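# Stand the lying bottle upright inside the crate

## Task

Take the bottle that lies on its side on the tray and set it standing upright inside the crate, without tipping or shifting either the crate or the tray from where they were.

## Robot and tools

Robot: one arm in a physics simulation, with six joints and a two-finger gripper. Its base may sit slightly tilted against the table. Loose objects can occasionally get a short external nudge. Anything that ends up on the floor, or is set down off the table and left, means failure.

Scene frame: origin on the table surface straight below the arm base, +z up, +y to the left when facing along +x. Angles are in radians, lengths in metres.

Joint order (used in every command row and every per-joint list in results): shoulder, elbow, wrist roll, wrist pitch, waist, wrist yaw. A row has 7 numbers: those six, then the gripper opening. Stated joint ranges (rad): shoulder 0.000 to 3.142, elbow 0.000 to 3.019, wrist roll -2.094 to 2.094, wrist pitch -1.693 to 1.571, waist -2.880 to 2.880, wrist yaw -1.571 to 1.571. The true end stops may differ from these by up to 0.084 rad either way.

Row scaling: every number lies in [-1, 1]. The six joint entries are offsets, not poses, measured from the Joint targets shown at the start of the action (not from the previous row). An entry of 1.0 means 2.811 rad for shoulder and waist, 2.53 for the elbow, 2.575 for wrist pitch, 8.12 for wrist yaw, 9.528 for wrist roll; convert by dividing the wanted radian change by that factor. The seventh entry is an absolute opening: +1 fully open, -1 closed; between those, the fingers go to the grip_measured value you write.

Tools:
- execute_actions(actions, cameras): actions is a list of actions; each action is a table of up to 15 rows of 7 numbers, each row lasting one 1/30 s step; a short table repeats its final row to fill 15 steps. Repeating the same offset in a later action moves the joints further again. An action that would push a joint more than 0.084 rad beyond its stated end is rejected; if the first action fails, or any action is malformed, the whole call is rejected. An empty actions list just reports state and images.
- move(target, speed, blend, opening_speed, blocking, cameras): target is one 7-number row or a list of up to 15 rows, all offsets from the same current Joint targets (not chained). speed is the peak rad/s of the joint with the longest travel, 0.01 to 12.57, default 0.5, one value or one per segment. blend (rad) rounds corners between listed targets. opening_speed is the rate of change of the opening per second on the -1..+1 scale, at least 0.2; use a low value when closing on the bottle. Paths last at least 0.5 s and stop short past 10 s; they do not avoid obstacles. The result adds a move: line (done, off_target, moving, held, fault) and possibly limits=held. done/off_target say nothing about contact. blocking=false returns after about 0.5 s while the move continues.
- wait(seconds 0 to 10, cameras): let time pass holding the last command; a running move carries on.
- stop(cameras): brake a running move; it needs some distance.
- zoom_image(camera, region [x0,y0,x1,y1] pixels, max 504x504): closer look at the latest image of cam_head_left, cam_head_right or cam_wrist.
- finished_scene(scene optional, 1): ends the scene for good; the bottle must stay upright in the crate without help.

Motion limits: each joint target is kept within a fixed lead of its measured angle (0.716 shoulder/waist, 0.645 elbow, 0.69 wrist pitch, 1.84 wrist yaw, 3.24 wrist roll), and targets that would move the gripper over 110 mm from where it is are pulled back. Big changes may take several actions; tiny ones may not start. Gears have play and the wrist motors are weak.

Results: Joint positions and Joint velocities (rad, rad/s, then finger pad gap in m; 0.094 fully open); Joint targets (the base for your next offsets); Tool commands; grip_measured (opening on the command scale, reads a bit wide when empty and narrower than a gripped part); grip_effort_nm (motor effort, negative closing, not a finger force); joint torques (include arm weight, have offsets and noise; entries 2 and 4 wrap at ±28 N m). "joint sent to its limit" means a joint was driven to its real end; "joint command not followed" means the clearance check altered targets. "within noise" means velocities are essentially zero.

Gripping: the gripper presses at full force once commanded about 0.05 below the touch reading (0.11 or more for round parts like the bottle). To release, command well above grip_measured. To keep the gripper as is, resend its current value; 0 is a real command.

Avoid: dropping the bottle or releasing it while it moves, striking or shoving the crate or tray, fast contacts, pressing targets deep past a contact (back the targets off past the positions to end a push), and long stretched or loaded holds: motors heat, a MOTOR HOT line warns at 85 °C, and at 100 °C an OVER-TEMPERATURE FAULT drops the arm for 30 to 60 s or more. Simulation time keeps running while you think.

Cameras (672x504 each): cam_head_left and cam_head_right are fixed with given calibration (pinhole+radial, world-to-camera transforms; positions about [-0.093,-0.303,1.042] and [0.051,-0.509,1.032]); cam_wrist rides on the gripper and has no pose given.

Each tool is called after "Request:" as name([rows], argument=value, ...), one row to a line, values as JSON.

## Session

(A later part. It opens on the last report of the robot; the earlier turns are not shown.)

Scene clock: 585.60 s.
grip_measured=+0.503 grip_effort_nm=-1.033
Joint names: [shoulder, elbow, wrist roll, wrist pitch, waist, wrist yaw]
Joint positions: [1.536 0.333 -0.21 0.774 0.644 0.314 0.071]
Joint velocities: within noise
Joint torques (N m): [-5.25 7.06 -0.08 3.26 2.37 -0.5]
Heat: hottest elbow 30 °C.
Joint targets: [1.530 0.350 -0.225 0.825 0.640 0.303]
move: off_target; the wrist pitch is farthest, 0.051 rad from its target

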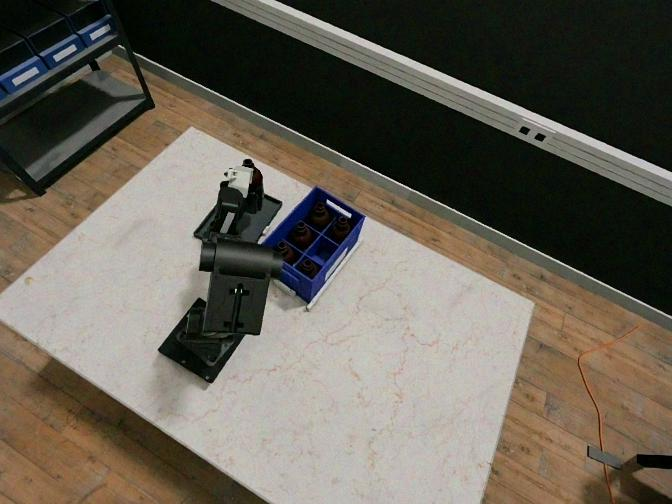

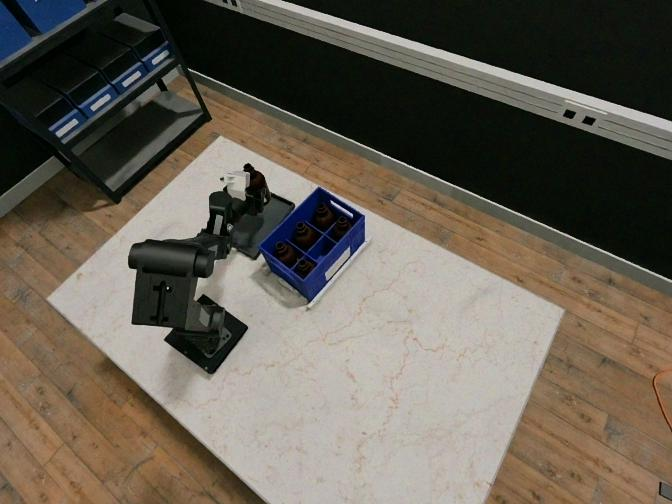

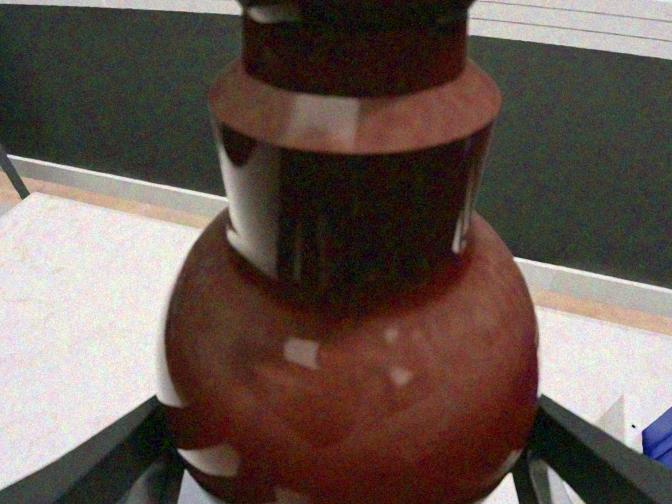

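Request:
move(target=[0.0676,-0.0344,-0.0018,0.1068,-0.01,-0.0028,0.3], speed=0.12)

Request:
zoom_image(camera="cam_head_right", region=[210, 150, 300, 240])

Request:
zoom_image(camera="cam_head_left", region=[210, 150, 300, 240])

Scene clock: 610.20 s.
grip_measured=+0.503 grip_effort_nm=-1.023
Joint names: [shoulder, elbow, wrist roll, wrist pitch, waist, wrist yaw]
Joint positions: [1.725 0.25 -0.229 1.048 0.616 0.292 0.071]
Joint velocities: within noise
Joint torques (N m): [-5.36 4.64 -0.1 3.28 2.43 -0.53]
Heat: hottest elbow 30 °C.
Joint targets: [1.720 0.263 -0.242 1.100 0.611 0.281]
move: off_target; the wrist pitch is farthest, 0.052 rad from its target

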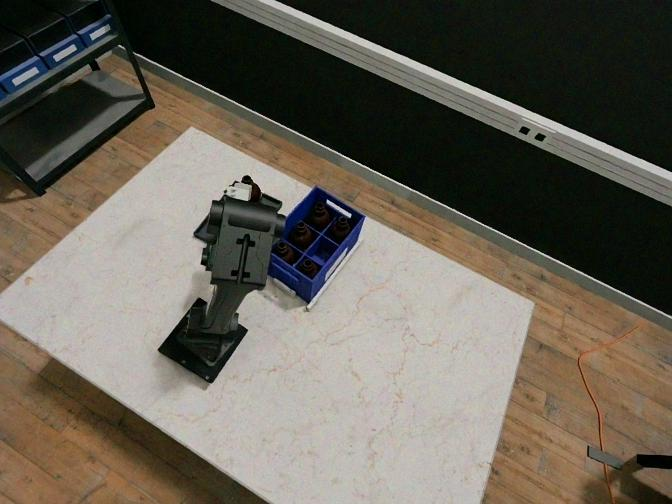

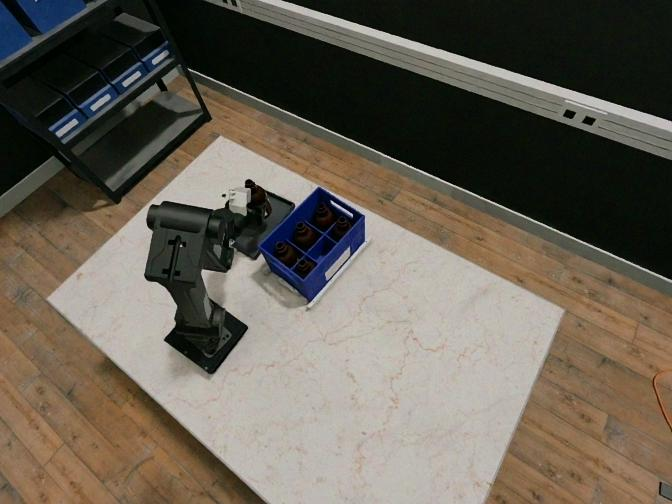

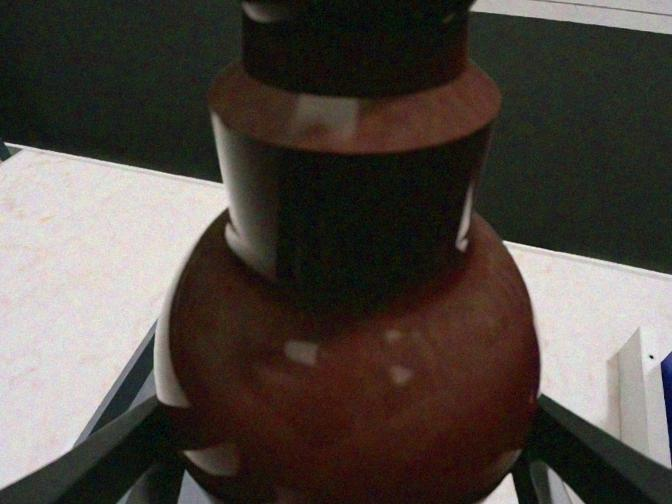

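Scaled by 5.600 from the camera's 672x504 image, which has a finer 960x720 frame.

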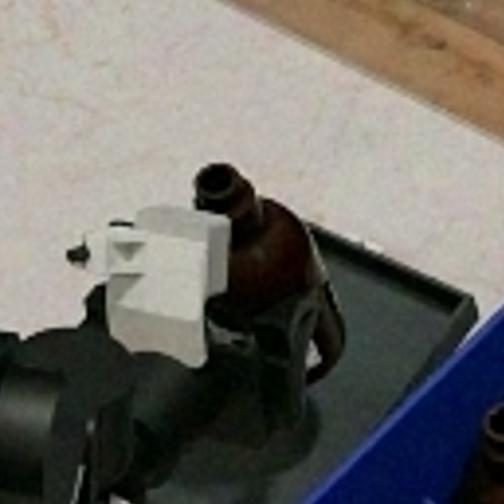

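Scaled by 5.600 from the camera's 672x504 image, which has a finer 960x720 frame.

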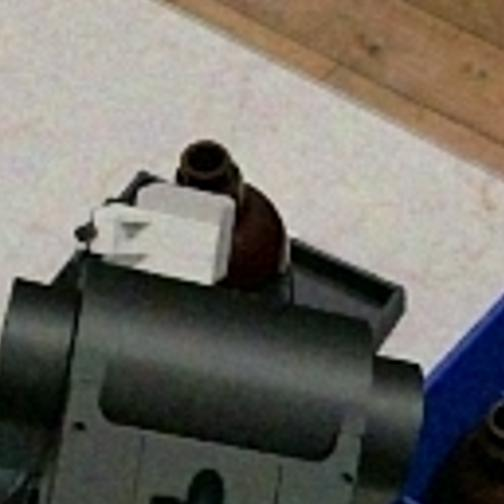

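Request:
move(target=[0.0178,-0.0059,-0.0007,0.0272,-0.005,-0.0012,0.3], speed=0.06)

Request:
zoom_image(camera="cam_head_right", region=[210, 150, 300, 240])

Scene clock: 617.30 s.
grip_measured=+0.503 grip_effort_nm=-1.028
Joint names: [shoulder, elbow, wrist roll, wrist pitch, waist, wrist yaw]
Joint positions: [1.774 0.236 -0.235 1.117 0.602 0.281 0.071]
Joint velocities: within noise
Joint torques (N m): [-5.54 4.01 -0.09 3.25 2.55 -0.54]
Heat: hottest elbow 30 °C.
Joint targets: [1.770 0.248 -0.249 1.170 0.597 0.271]
move: off_target; the wrist pitch is farthest, 0.053 rad from its target

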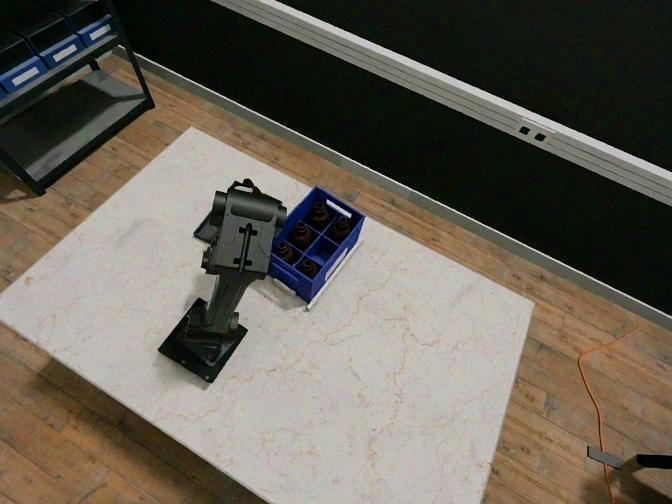

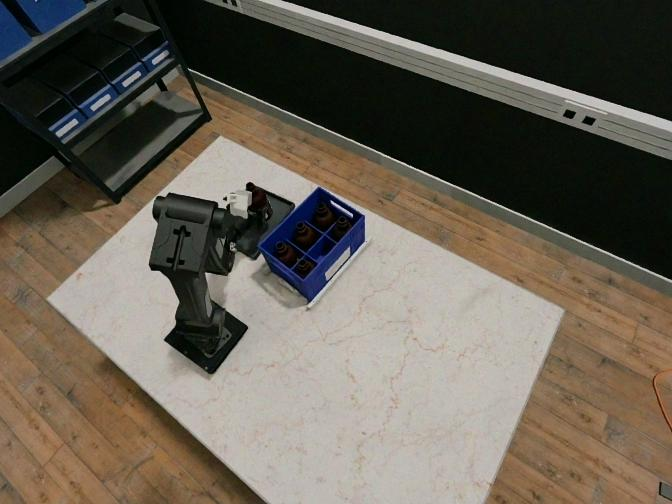

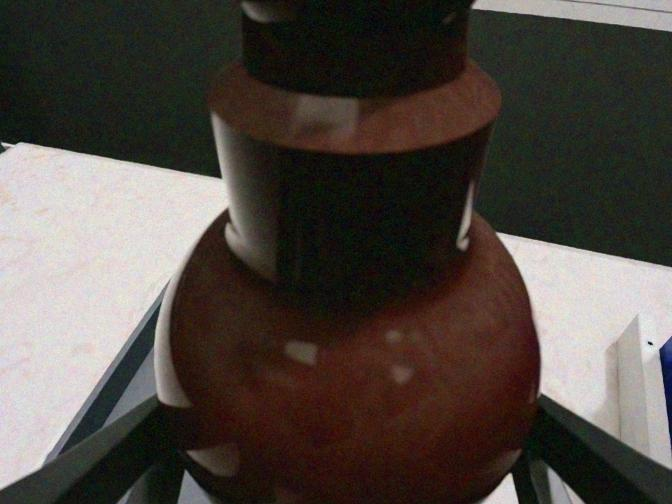

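Scaled by 5.600 from the camera's 672x504 image, which has a finer 960x720 frame.

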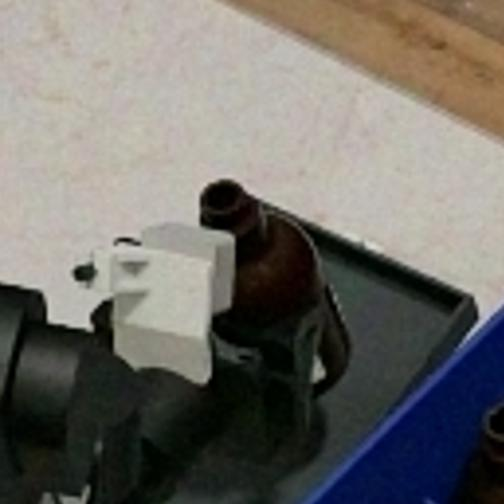

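Request:
move(target=[0.0089,-0.003,-0.0004,0.0136,-0.0025,-0.0006,0.3], speed=0.06, cameras=["cam_head_right"])

Request:
zoom_image(camera="cam_head_right", region=[210, 150, 300, 240])

Request:
move(target=[0.0089,-0.003,-0.0004,0.0136,-0.0025,-0.0006,0.3], speed=0.06, cameras=["cam_head_right"])

Request:
zoom_image(camera="cam_head_right", region=[210, 150, 300, 240])

Scene clock: 621.90 s.
grip_measured=+0.503 grip_effort_nm=-1.023
Joint names: [shoulder, elbow, wrist roll, wrist pitch, waist, wrist yaw]
Joint positions: [1.799 0.23 -0.239 1.153 0.594 0.277 0.071]
Joint velocities: within noise
Joint torques (N m): [-5.48 3.71 -0.09 3.26 2.55 -0.55]
Heat: hottest elbow 30 °C.
Joint targets: [1.795 0.240 -0.253 1.205 0.590 0.266]
move: off_target; the wrist pitch is farthest, 0.052 rad from its target
Images, in order (width x height): cam_head_right 672x504.

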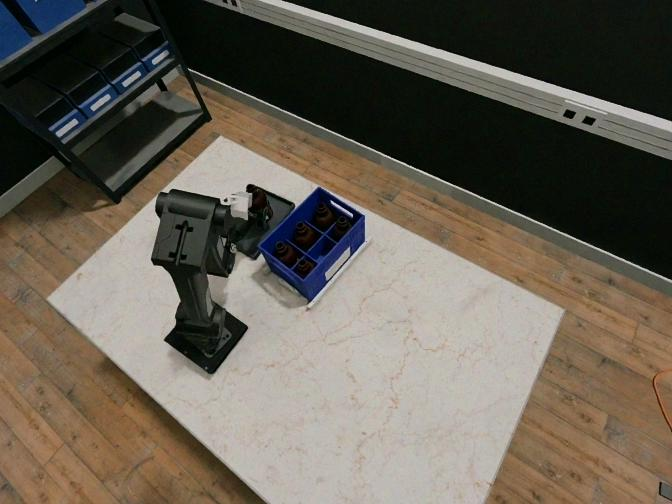

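Scaled by 5.600 from the camera's 672x504 image, which has a finer 960x720 frame.

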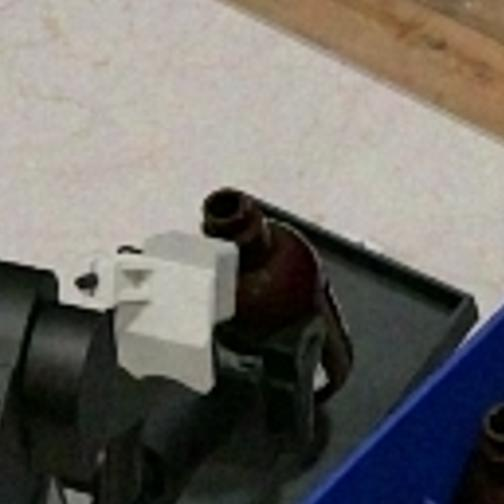

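Scene clock: 622.90 s.
grip_measured=+0.503 grip_effort_nm=-1.028
Joint names: [shoulder, elbow, wrist roll, wrist pitch, waist, wrist yaw]
Joint positions: [1.823 0.222 -0.242 1.188 0.587 0.272 0.071]
Joint velocities: within noise
Joint torques (N m): [-5.6 3.37 -0.09 3.32 2.55 -0.55]
Heat: hottest elbow 29 °C.
Joint targets: [1.820 0.233 -0.256 1.240 0.583 0.261]
move: off_target; the wrist pitch is farthest, 0.052 rad from its target
Images, in order (width x height): cam_head_right 672x504.

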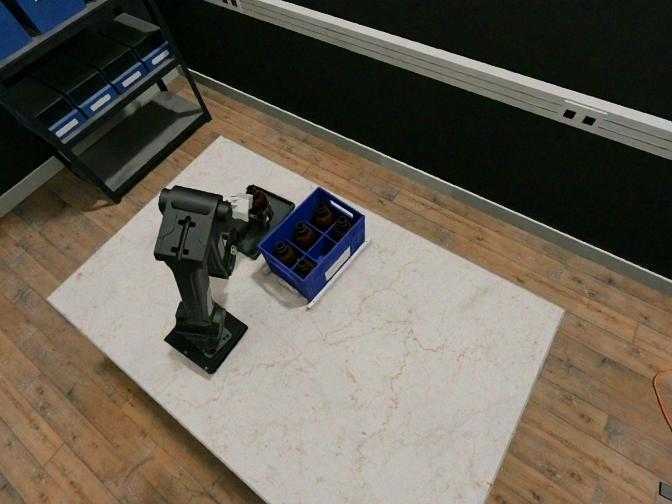

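Scaled by 5.600 from the camera's 672x504 image, which has a finer 960x720 frame.

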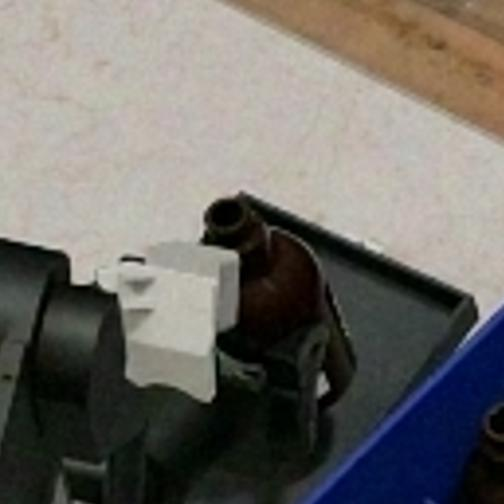

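Request:
move(target=[0.0089,-0.003,-0.0004,0.0136,-0.0025,-0.0006,0.3], speed=0.06, cameras=["cam_wrist"])

Request:
move(target=[0.0089,-0.003,-0.0004,0.0136,-0.0025,-0.0006,0.3], speed=0.06, cameras=["cam_head_right","cam_head_left","cam_wrist"])

Request:
zoom_image(camera="cam_head_right", region=[210, 150, 300, 240])

Scene clock: 627.80 s.
grip_measured=+0.503 grip_effort_nm=-1.033
Joint names: [shoulder, elbow, wrist roll, wrist pitch, waist, wrist yaw]
Joint positions: [1.849 0.216 -0.247 1.223 0.581 0.268 0.071]
Joint velocities: within noise
Joint torques (N m): [-5.54 3.08 -0.1 3.28 2.49 -0.55]
Heat: hottest elbow 29 °C.
Joint targets: [1.845 0.225 -0.260 1.275 0.576 0.256]
move: off_target; the wrist pitch is farthest, 0.052 rad from its target
Images, in order (width x height): cam_wrist 672x504.

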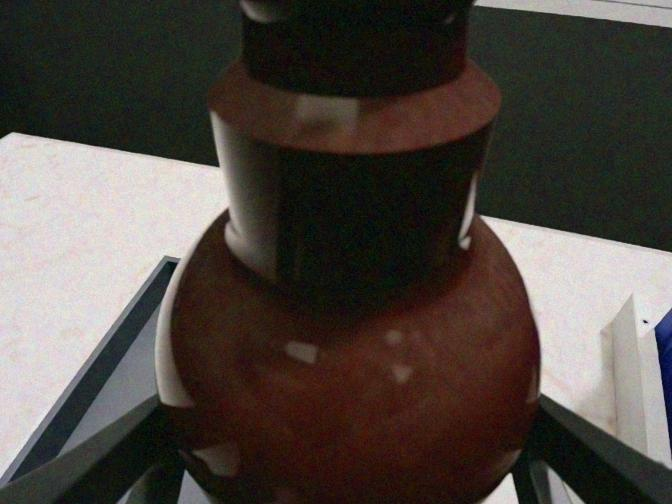

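Scene clock: 628.80 s.
grip_measured=+0.503 grip_effort_nm=-1.023
Joint names: [shoulder, elbow, wrist roll, wrist pitch, waist, wrist yaw]
Joint positions: [1.874 0.209 -0.25 1.258 0.573 0.263 0.071]
Joint velocities: within noise
Joint torques (N m): [-5.66 2.78 -0.1 3.34 2.61 -0.57]
Heat: hottest elbow 29 °C.
Joint targets: [1.870 0.217 -0.264 1.310 0.569 0.251]
move: off_target; the wrist pitch is farthest, 0.052 rad from its target

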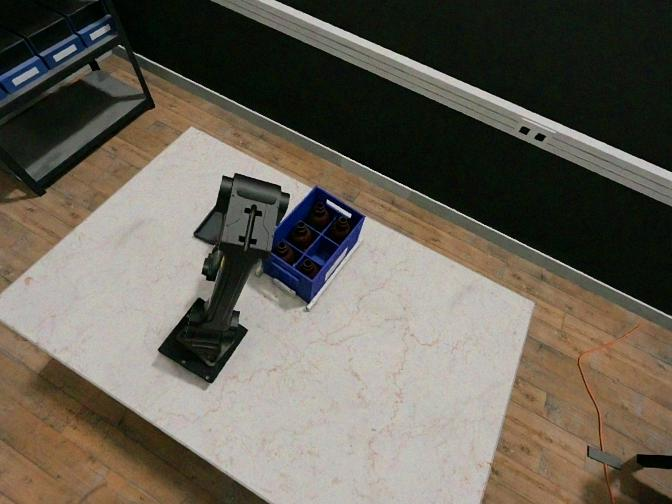

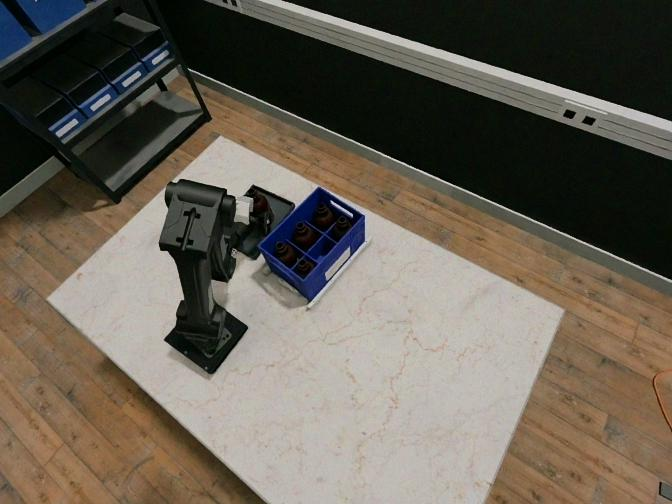

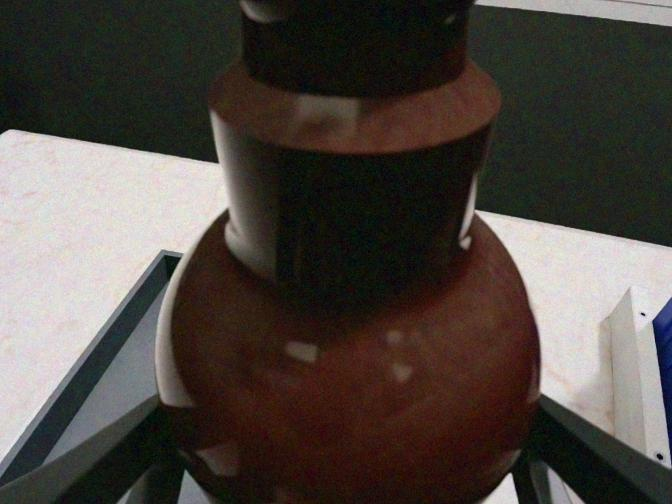

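Scaled by 5.600 from the camera's 672x504 image, which has a finer 960x720 frame.

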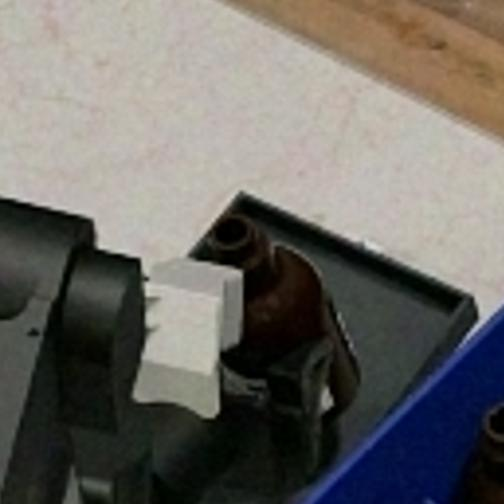

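Request:
move(target=[0.0107,-0.001,-0.0004,0.0155,-0.0025,-0.0006,0.3], speed=0.06, cameras=["cam_wrist"])

Request:
move(target=[0.0107,-0.001,-0.0004,0.0155,-0.0025,-0.0006,0.3], speed=0.06, cameras=["cam_head_right","cam_wrist"])

Request:
zoom_image(camera="cam_head_right", region=[210, 150, 300, 240])

Scene clock: 638.57 s.
grip_measured=+0.503 grip_effort_nm=-1.033
Joint names: [shoulder, elbow, wrist roll, wrist pitch, waist, wrist yaw]
Joint positions: [1.903 0.209 -0.253 1.297 0.567 0.258 0.071]
Joint velocities: within noise
Joint torques (N m): [-5.77 2.33 -0.1 3.28 2.67 -0.58]
Heat: hottest elbow 29 °C.
Joint targets: [1.900 0.215 -0.268 1.350 0.562 0.247]
move: off_target; the wrist pitch is farthest, 0.053 rad from its target
Images, in order (width x height): cam_wrist 672x504.

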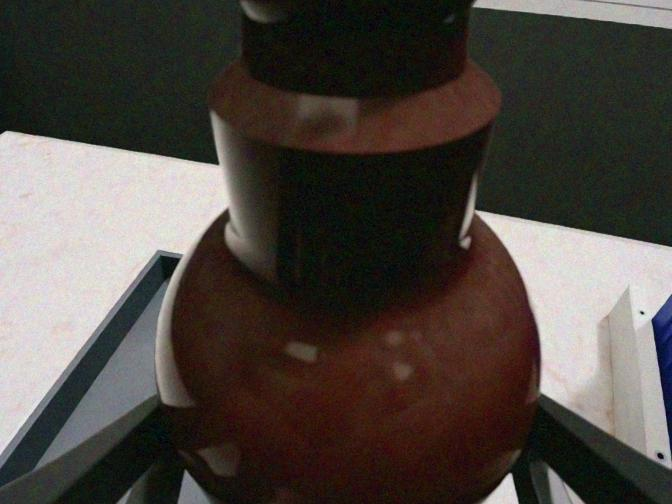

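Scene clock: 639.67 s.
grip_measured=+0.503 grip_effort_nm=-1.028
Joint names: [shoulder, elbow, wrist roll, wrist pitch, waist, wrist yaw]
Joint positions: [1.934 0.204 -0.258 1.338 0.559 0.252 0.071]
Joint velocities: within noise
Joint torques (N m): [-5.89 2.17 -0.08 3.29 2.61 -0.57]
Heat: hottest elbow 29 °C.
Joint targets: [1.931 0.212 -0.272 1.390 0.555 0.242]
move: off_target; the wrist pitch is farthest, 0.052 rad from its target
Images, in order (width x height): cam_head_right 672x504, cam_wrist 672x504.

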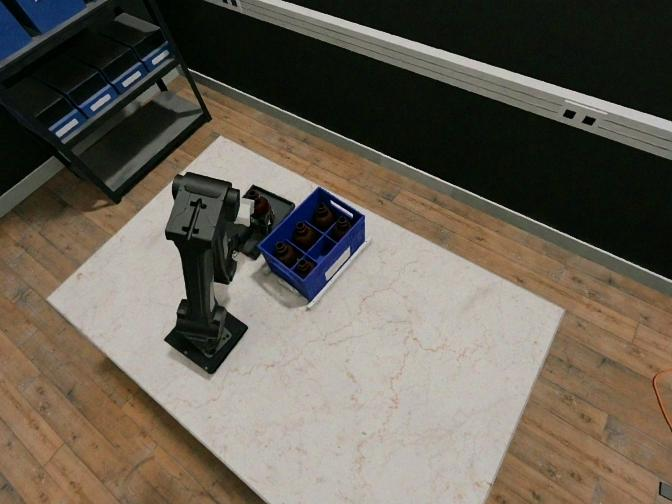

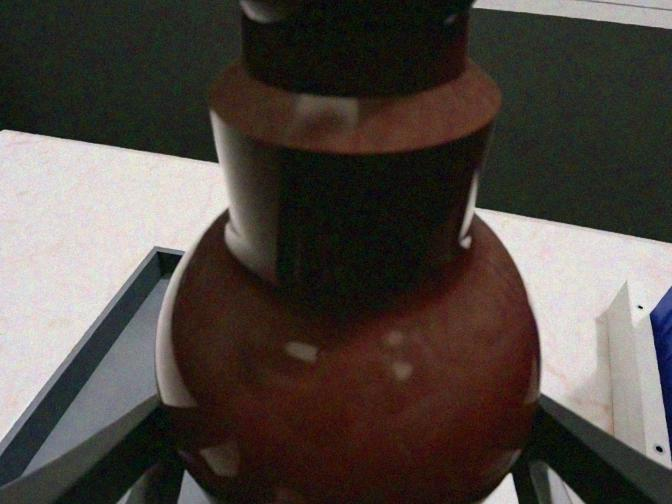

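Scaled by 5.600 from the camera's 672x504 image, which has a finer 960x720 frame.

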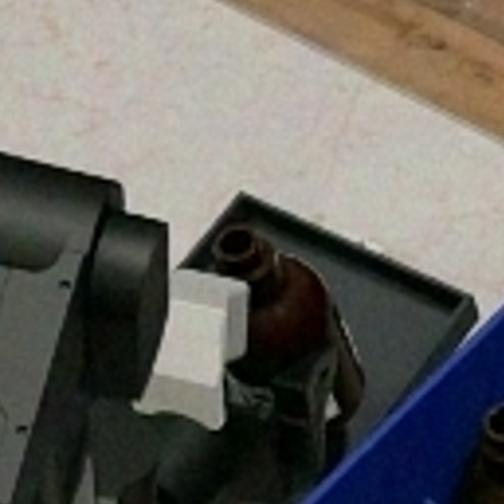

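Request:
move(target=[0.0178,0.0012,-0.0003,0.0180,-0.002,-0.0004,0.3], speed=0.06, cameras=["cam_head_right","cam_wrist"])

Request:
zoom_image(camera="cam_head_right", region=[220, 170, 290, 240])

Scene clock: 648.33 s.
grip_measured=+0.503 grip_effort_nm=-1.028
Joint names: [shoulder, elbow, wrist roll, wrist pitch, waist, wrist yaw]
Joint positions: [1.984 0.205 -0.261 1.384 0.555 0.249 0.071]
Joint velocities: within noise
Joint torques (N m): [-6.01 2.03 -0.09 3.19 2.61 -0.58]
Heat: hottest elbow 28 °C.
Joint targets: [1.981 0.215 -0.274 1.436 0.550 0.238]
move: off_target; the wrist pitch is farthest, 0.052 rad from its target
Images, in order (width x height): cam_head_right 672x504, cam_wrist 672x504.

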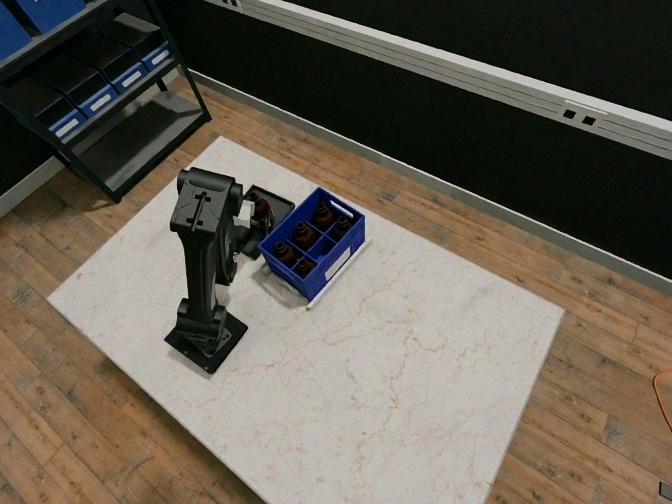

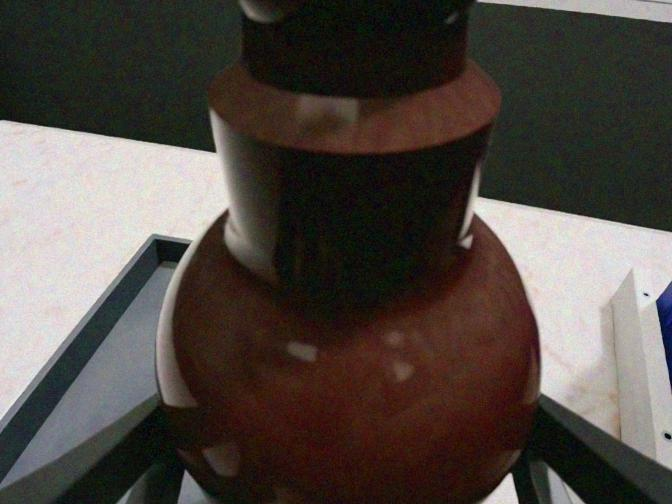

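Scaled by 7.200 from the camera's 672x504 image, which has a finer 960x720 frame.

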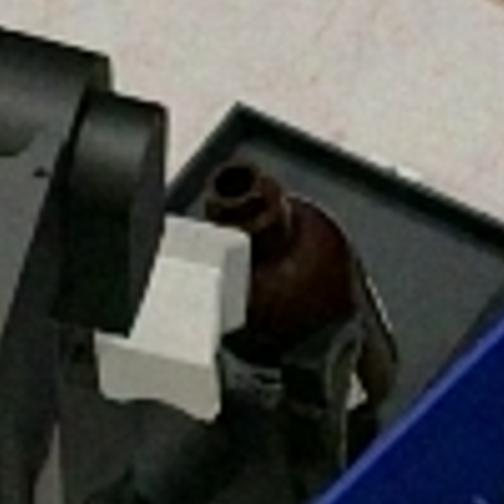

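Request:
move(target=[0.0178,0.0012,-0.0003,0.0200,-0.002,-0.0004,0.3], speed=0.06, cameras=["cam_head_right","cam_wrist"])

Request:
zoom_image(camera="cam_head_right", region=[220, 170, 290, 240])

Scene clock: 652.37 s.
grip_measured=+0.503 grip_effort_nm=-1.033
Joint names: [shoulder, elbow, wrist roll, wrist pitch, waist, wrist yaw]
Joint positions: [2.033 0.205 -0.264 1.435 0.548 0.246 0.071]
Joint velocities: within noise
Joint torques (N m): [-6.24 1.88 -0.1 3.28 2.78 -0.59]
Heat: hottest elbow 28 °C.
Joint targets: [2.031 0.218 -0.277 1.487 0.544 0.235]
move: off_target; the wrist pitch is farthest, 0.053 rad from its target
Images, in order (width x height): cam_head_right 672x504, cam_wrist 672x504.

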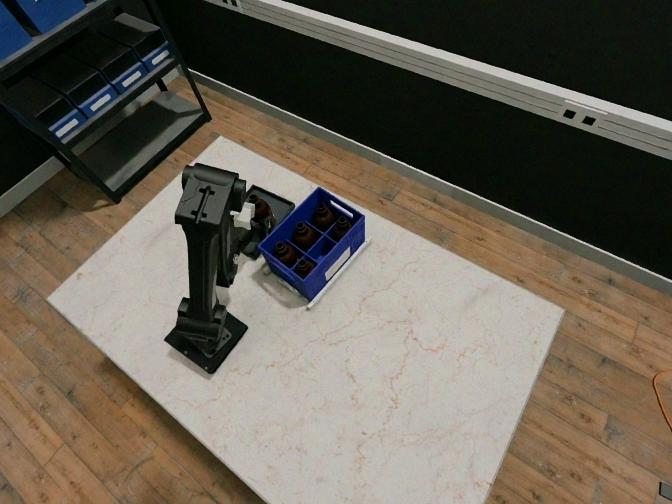

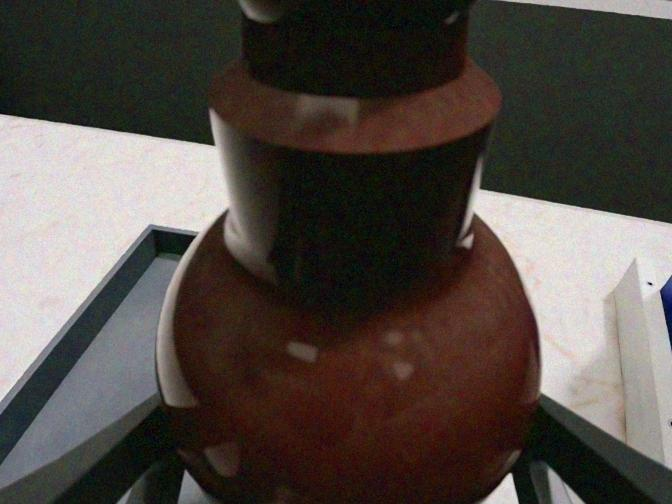

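Scaled by 7.200 from the camera's 672x504 image, which has a finer 960x720 frame.

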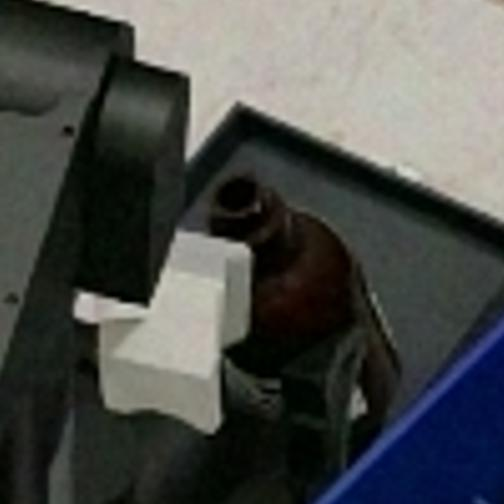

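Request:
move(target=[0.0125,0.0010,-0.0003,0.0140,-0.0015,-0.0003,0.3], speed=0.06, cameras=["cam_head_right","cam_wrist"])

Request:
zoom_image(camera="cam_head_right", region=[230, 180, 280, 240])

Scene clock: 659.50 s.
grip_measured=+0.503 grip_effort_nm=-1.028
Joint names: [shoulder, elbow, wrist roll, wrist pitch, waist, wrist yaw]
Joint positions: [2.068 0.205 -0.267 1.472 0.544 0.245 0.071]
Joint velocities: within noise
Joint torques (N m): [-6.18 1.8 -0.1 3.22 2.73 -0.58]
Heat: hottest shoulder 28 °C.
Joint targets: [2.066 0.221 -0.280 1.523 0.540 0.233]
move: off_target; the wrist pitch is farthest, 0.051 rad from its target
Images, in order (width x height): cam_head_right 672x504, cam_wrist 672x504.

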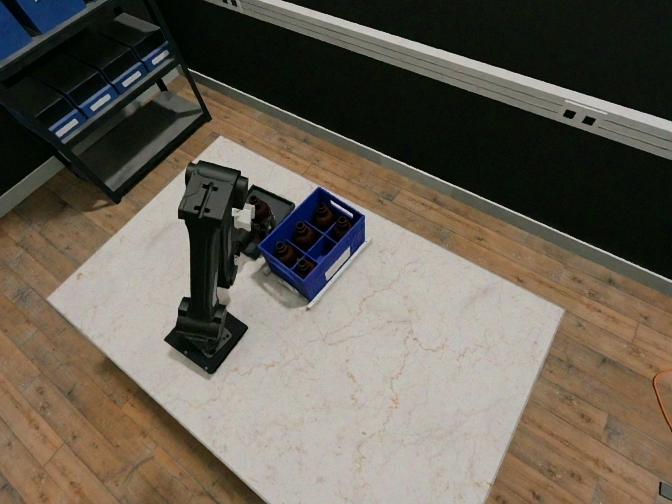

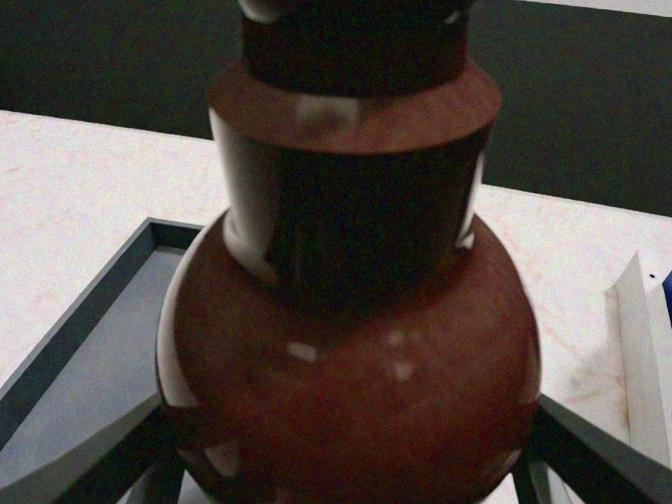

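Scaled by 8.400 from the camera's 672x504 image, which has a finer 960x720 frame.

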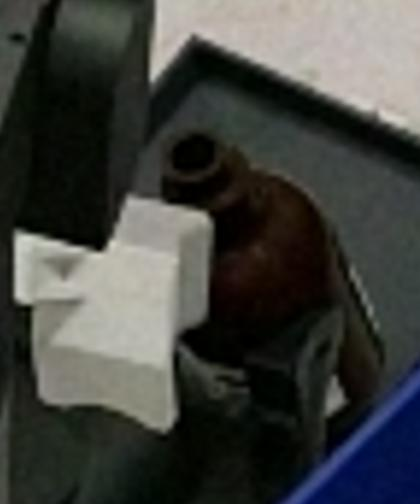

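Request:
move(target=[0.0107,0.0010,-0.0003,0.0110,-0.0015,-0.0003,0.3], speed=0.06, cameras=["cam_wrist"])

Request:
move(target=[0.0107,0.0010,-0.0003,0.0070,-0.0015,-0.0003,0.3], speed=0.06, cameras=["cam_head_right","cam_head_left"])

Request:
zoom_image(camera="cam_head_right", region=[230, 180, 280, 240])

Scene clock: 684.23 s.
grip_measured=+0.503 grip_effort_nm=-1.018
Joint names: [shoulder, elbow, wrist roll, wrist pitch, waist, wrist yaw]
Joint positions: [2.099 0.205 -0.268 1.499 0.539 0.242 0.071]
Joint velocities: within noise
Joint torques (N m): [-6.36 1.77 -0.1 3.3 2.84 -0.59]
Heat: hottest shoulder 27 °C.
Joint targets: [2.096 0.223 -0.283 1.552 0.536 0.230]
move: off_target; the wrist pitch is farthest, 0.052 rad from its target
Images, in order (width x height): cam_wrist 672x504.

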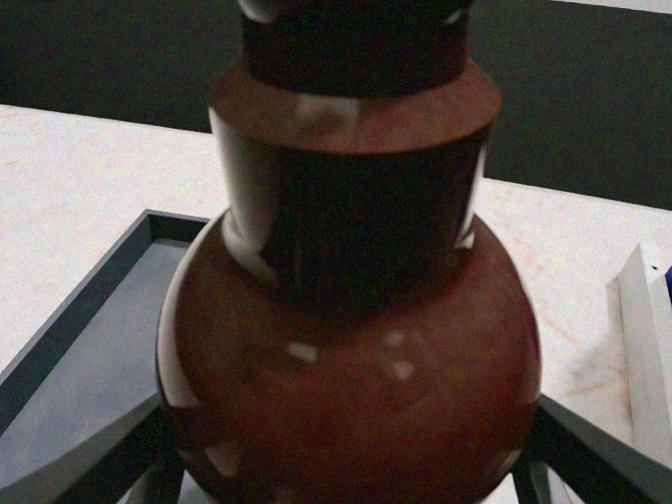

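Scene clock: 685.13 s.
grip_measured=+0.503 grip_effort_nm=-1.023
Joint names: [shoulder, elbow, wrist roll, wrist pitch, waist, wrist yaw]
Joint positions: [2.124 0.207 -0.284 1.527 0.538 0.239 0.071]
Joint velocities: within noise
Joint torques (N m): [-6.01 1.65 -0.05 2.92 2.61 -0.53]
Heat: hottest shoulder 27 °C.
Joint targets: [2.126 0.226 -0.286 1.570 0.531 0.228]
move: off_target; the wrist pitch is farthest, 0.043 rad from its target
Images, in order (width x height): cam_head_left 672x504, cam_head_right 672x504.

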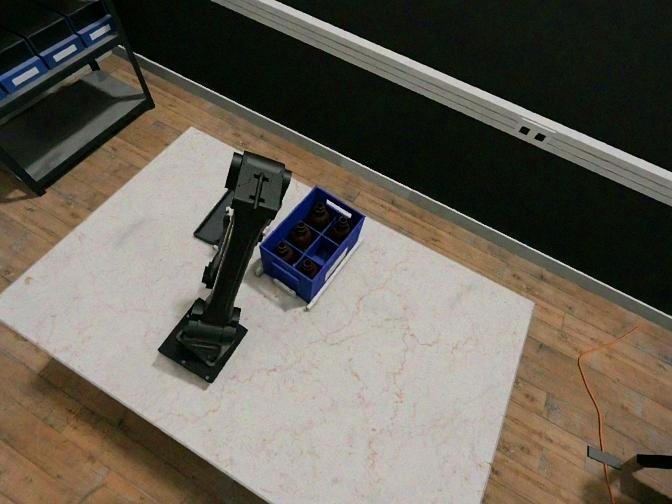

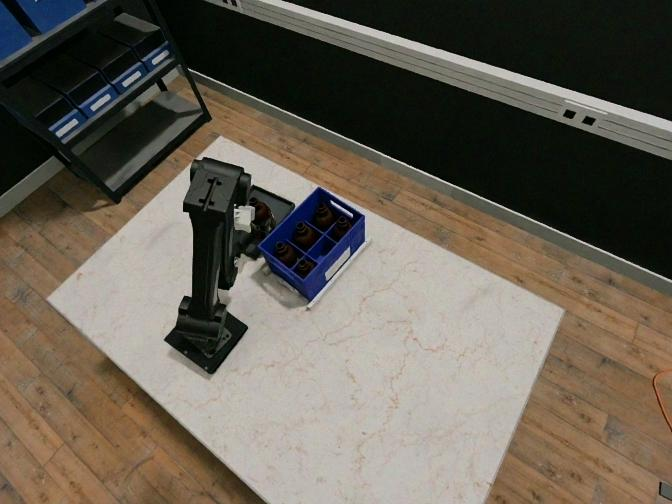

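Scaled by 8.400 from the camera's 672x504 image, which has a finer 960x720 frame.

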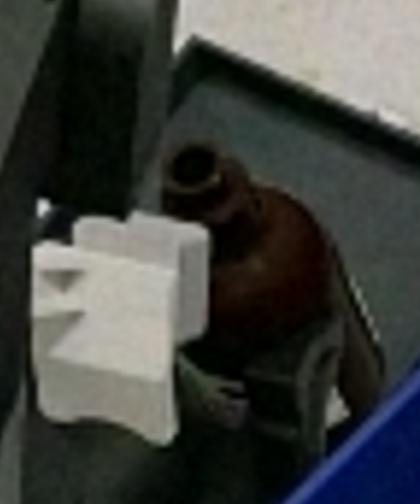

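Request:
move(target=[0.0025,0,0,0,0,0,0.56], opening_speed=0.2, speed=0.06, cameras=["cam_wrist","cam_head_right"])

Request:
zoom_image(camera="cam_head_right", region=[230, 180, 280, 240])

Scene clock: 690.20 s.
grip_measured=+0.559 grip_effort_nm=0.007
Joint names: [shoulder, elbow, wrist roll, wrist pitch, waist, wrist yaw]
Joint positions: [2.128 0.21 -0.285 1.531 0.538 0.237 0.073]
Joint velocities: within noise
Joint torques (N m): [-5.95 1.26 -0.04 2.82 2.73 -0.52]
Heat: hottest shoulder 27 °C.
Joint targets: [2.133 0.226 -0.286 1.570 0.531 0.228]
move: off_target; the wrist pitch is farthest, 0.039 rad from its target
Images, in order (width x height): cam_head_right 672x504, cam_wrist 672x504.

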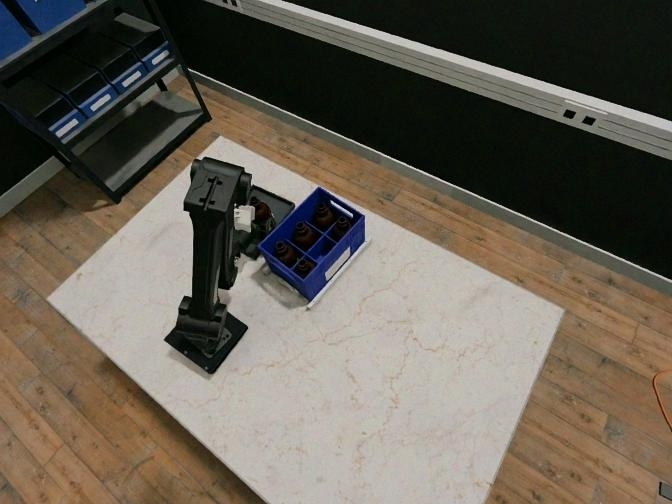

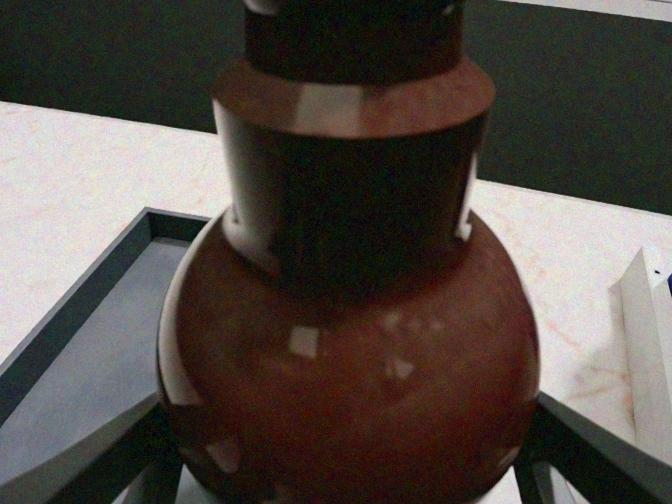

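Scaled by 8.400 from the camera's 672x504 image, which has a finer 960x720 frame.

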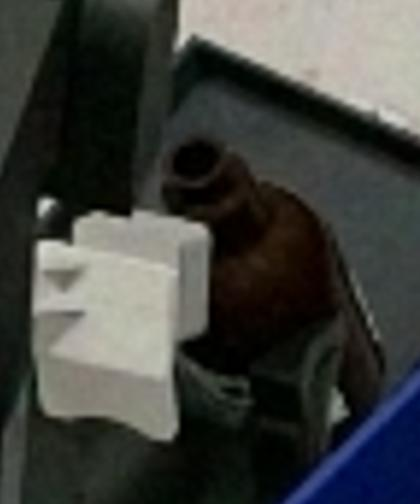

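Request:
move(target=[0,0,0,0,0,0,0.95], opening_speed=0.25, cameras=["cam_wrist","cam_head_right"])

Request:
zoom_image(camera="cam_head_right", region=[230, 180, 280, 240])

Scene clock: 694.97 s.
grip_measured=+0.948 grip_effort_nm=0.071
Joint names: [shoulder, elbow, wrist roll, wrist pitch, waist, wrist yaw]
Joint positions: [2.128 0.215 -0.285 1.538 0.538 0.232 0.091]
Joint velocities: within noise
Joint torques (N m): [-6.01 0.95 -0.04 2.59 2.67 -0.29]
Heat: hottest shoulder 27 °C.
Joint targets: [2.133 0.226 -0.286 1.570 0.531 0.228]
move: done
Images, in order (width x height): cam_head_right 672x504, cam_wrist 672x504.

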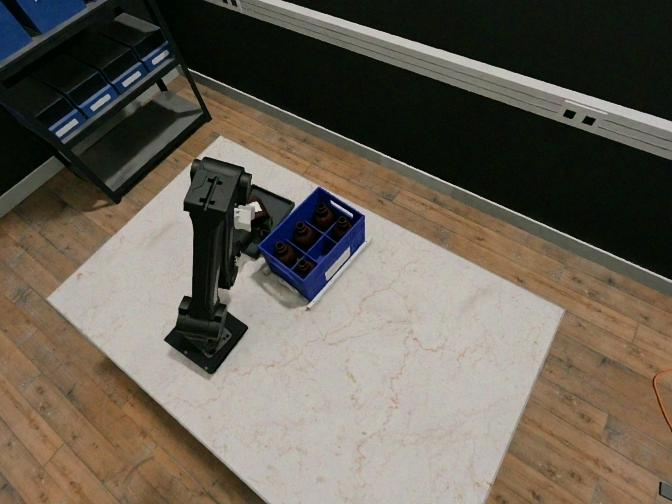

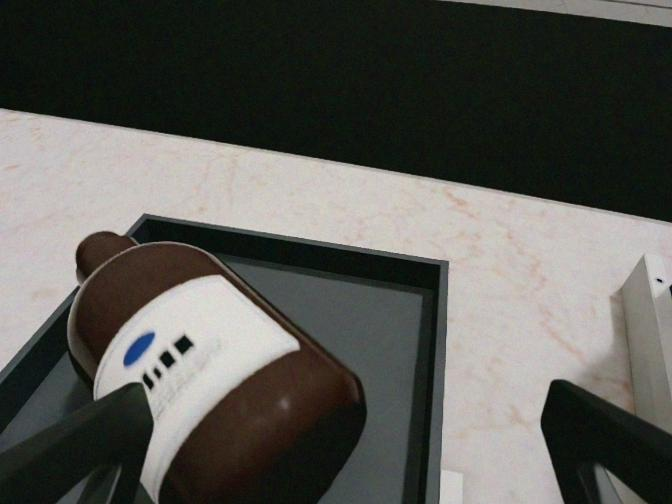

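Scaled by 8.400 from the camera's 672x504 image, which has a finer 960x720 frame.

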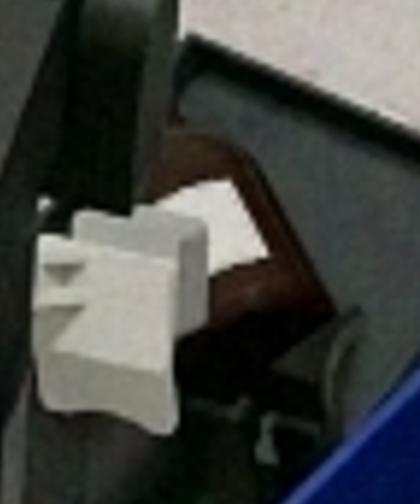

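Request:
move([
  [-0.2145,0.049,0.0064,-0.2893,0.0388,0.0092,1],
  [-0.18,0.24,0.03,-0.7,0.05,0.005,1],
], speed=[0.5,0.9], cameras=["cam_wrist"])

Scene clock: 730.80 s.
grip_measured=+0.999 grip_effort_nm=0.081
Joint names: [shoulder, elbow, wrist roll, wrist pitch, waist, wrist yaw]
Joint positions: [1.619 0.779 -0.006 -0.228 0.65 0.275 0.094]
Joint velocities: within noise
Joint torques (N m): [-6.95 11.88 0.12 0.87 5.54 -0.21]
Heat: hottest shoulder 27 °C.
Joint targets: [1.627 0.833 0.000 -0.233 0.672 0.269]
move: off_target; the elbow is farthest, 0.054 rad from its target
Images, in order (width x height): cam_wrist 672x504.

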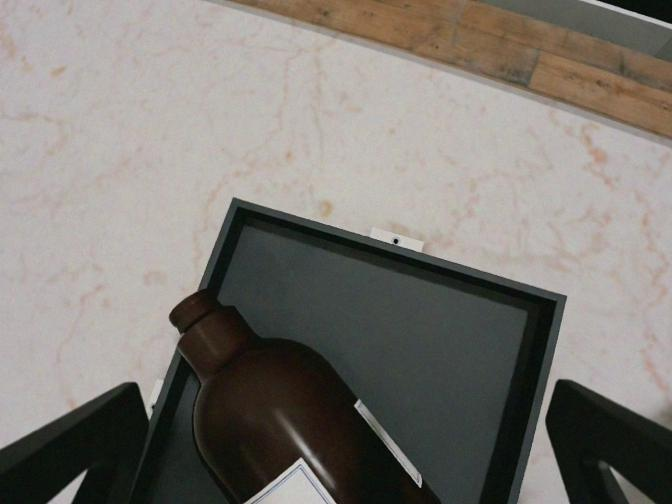

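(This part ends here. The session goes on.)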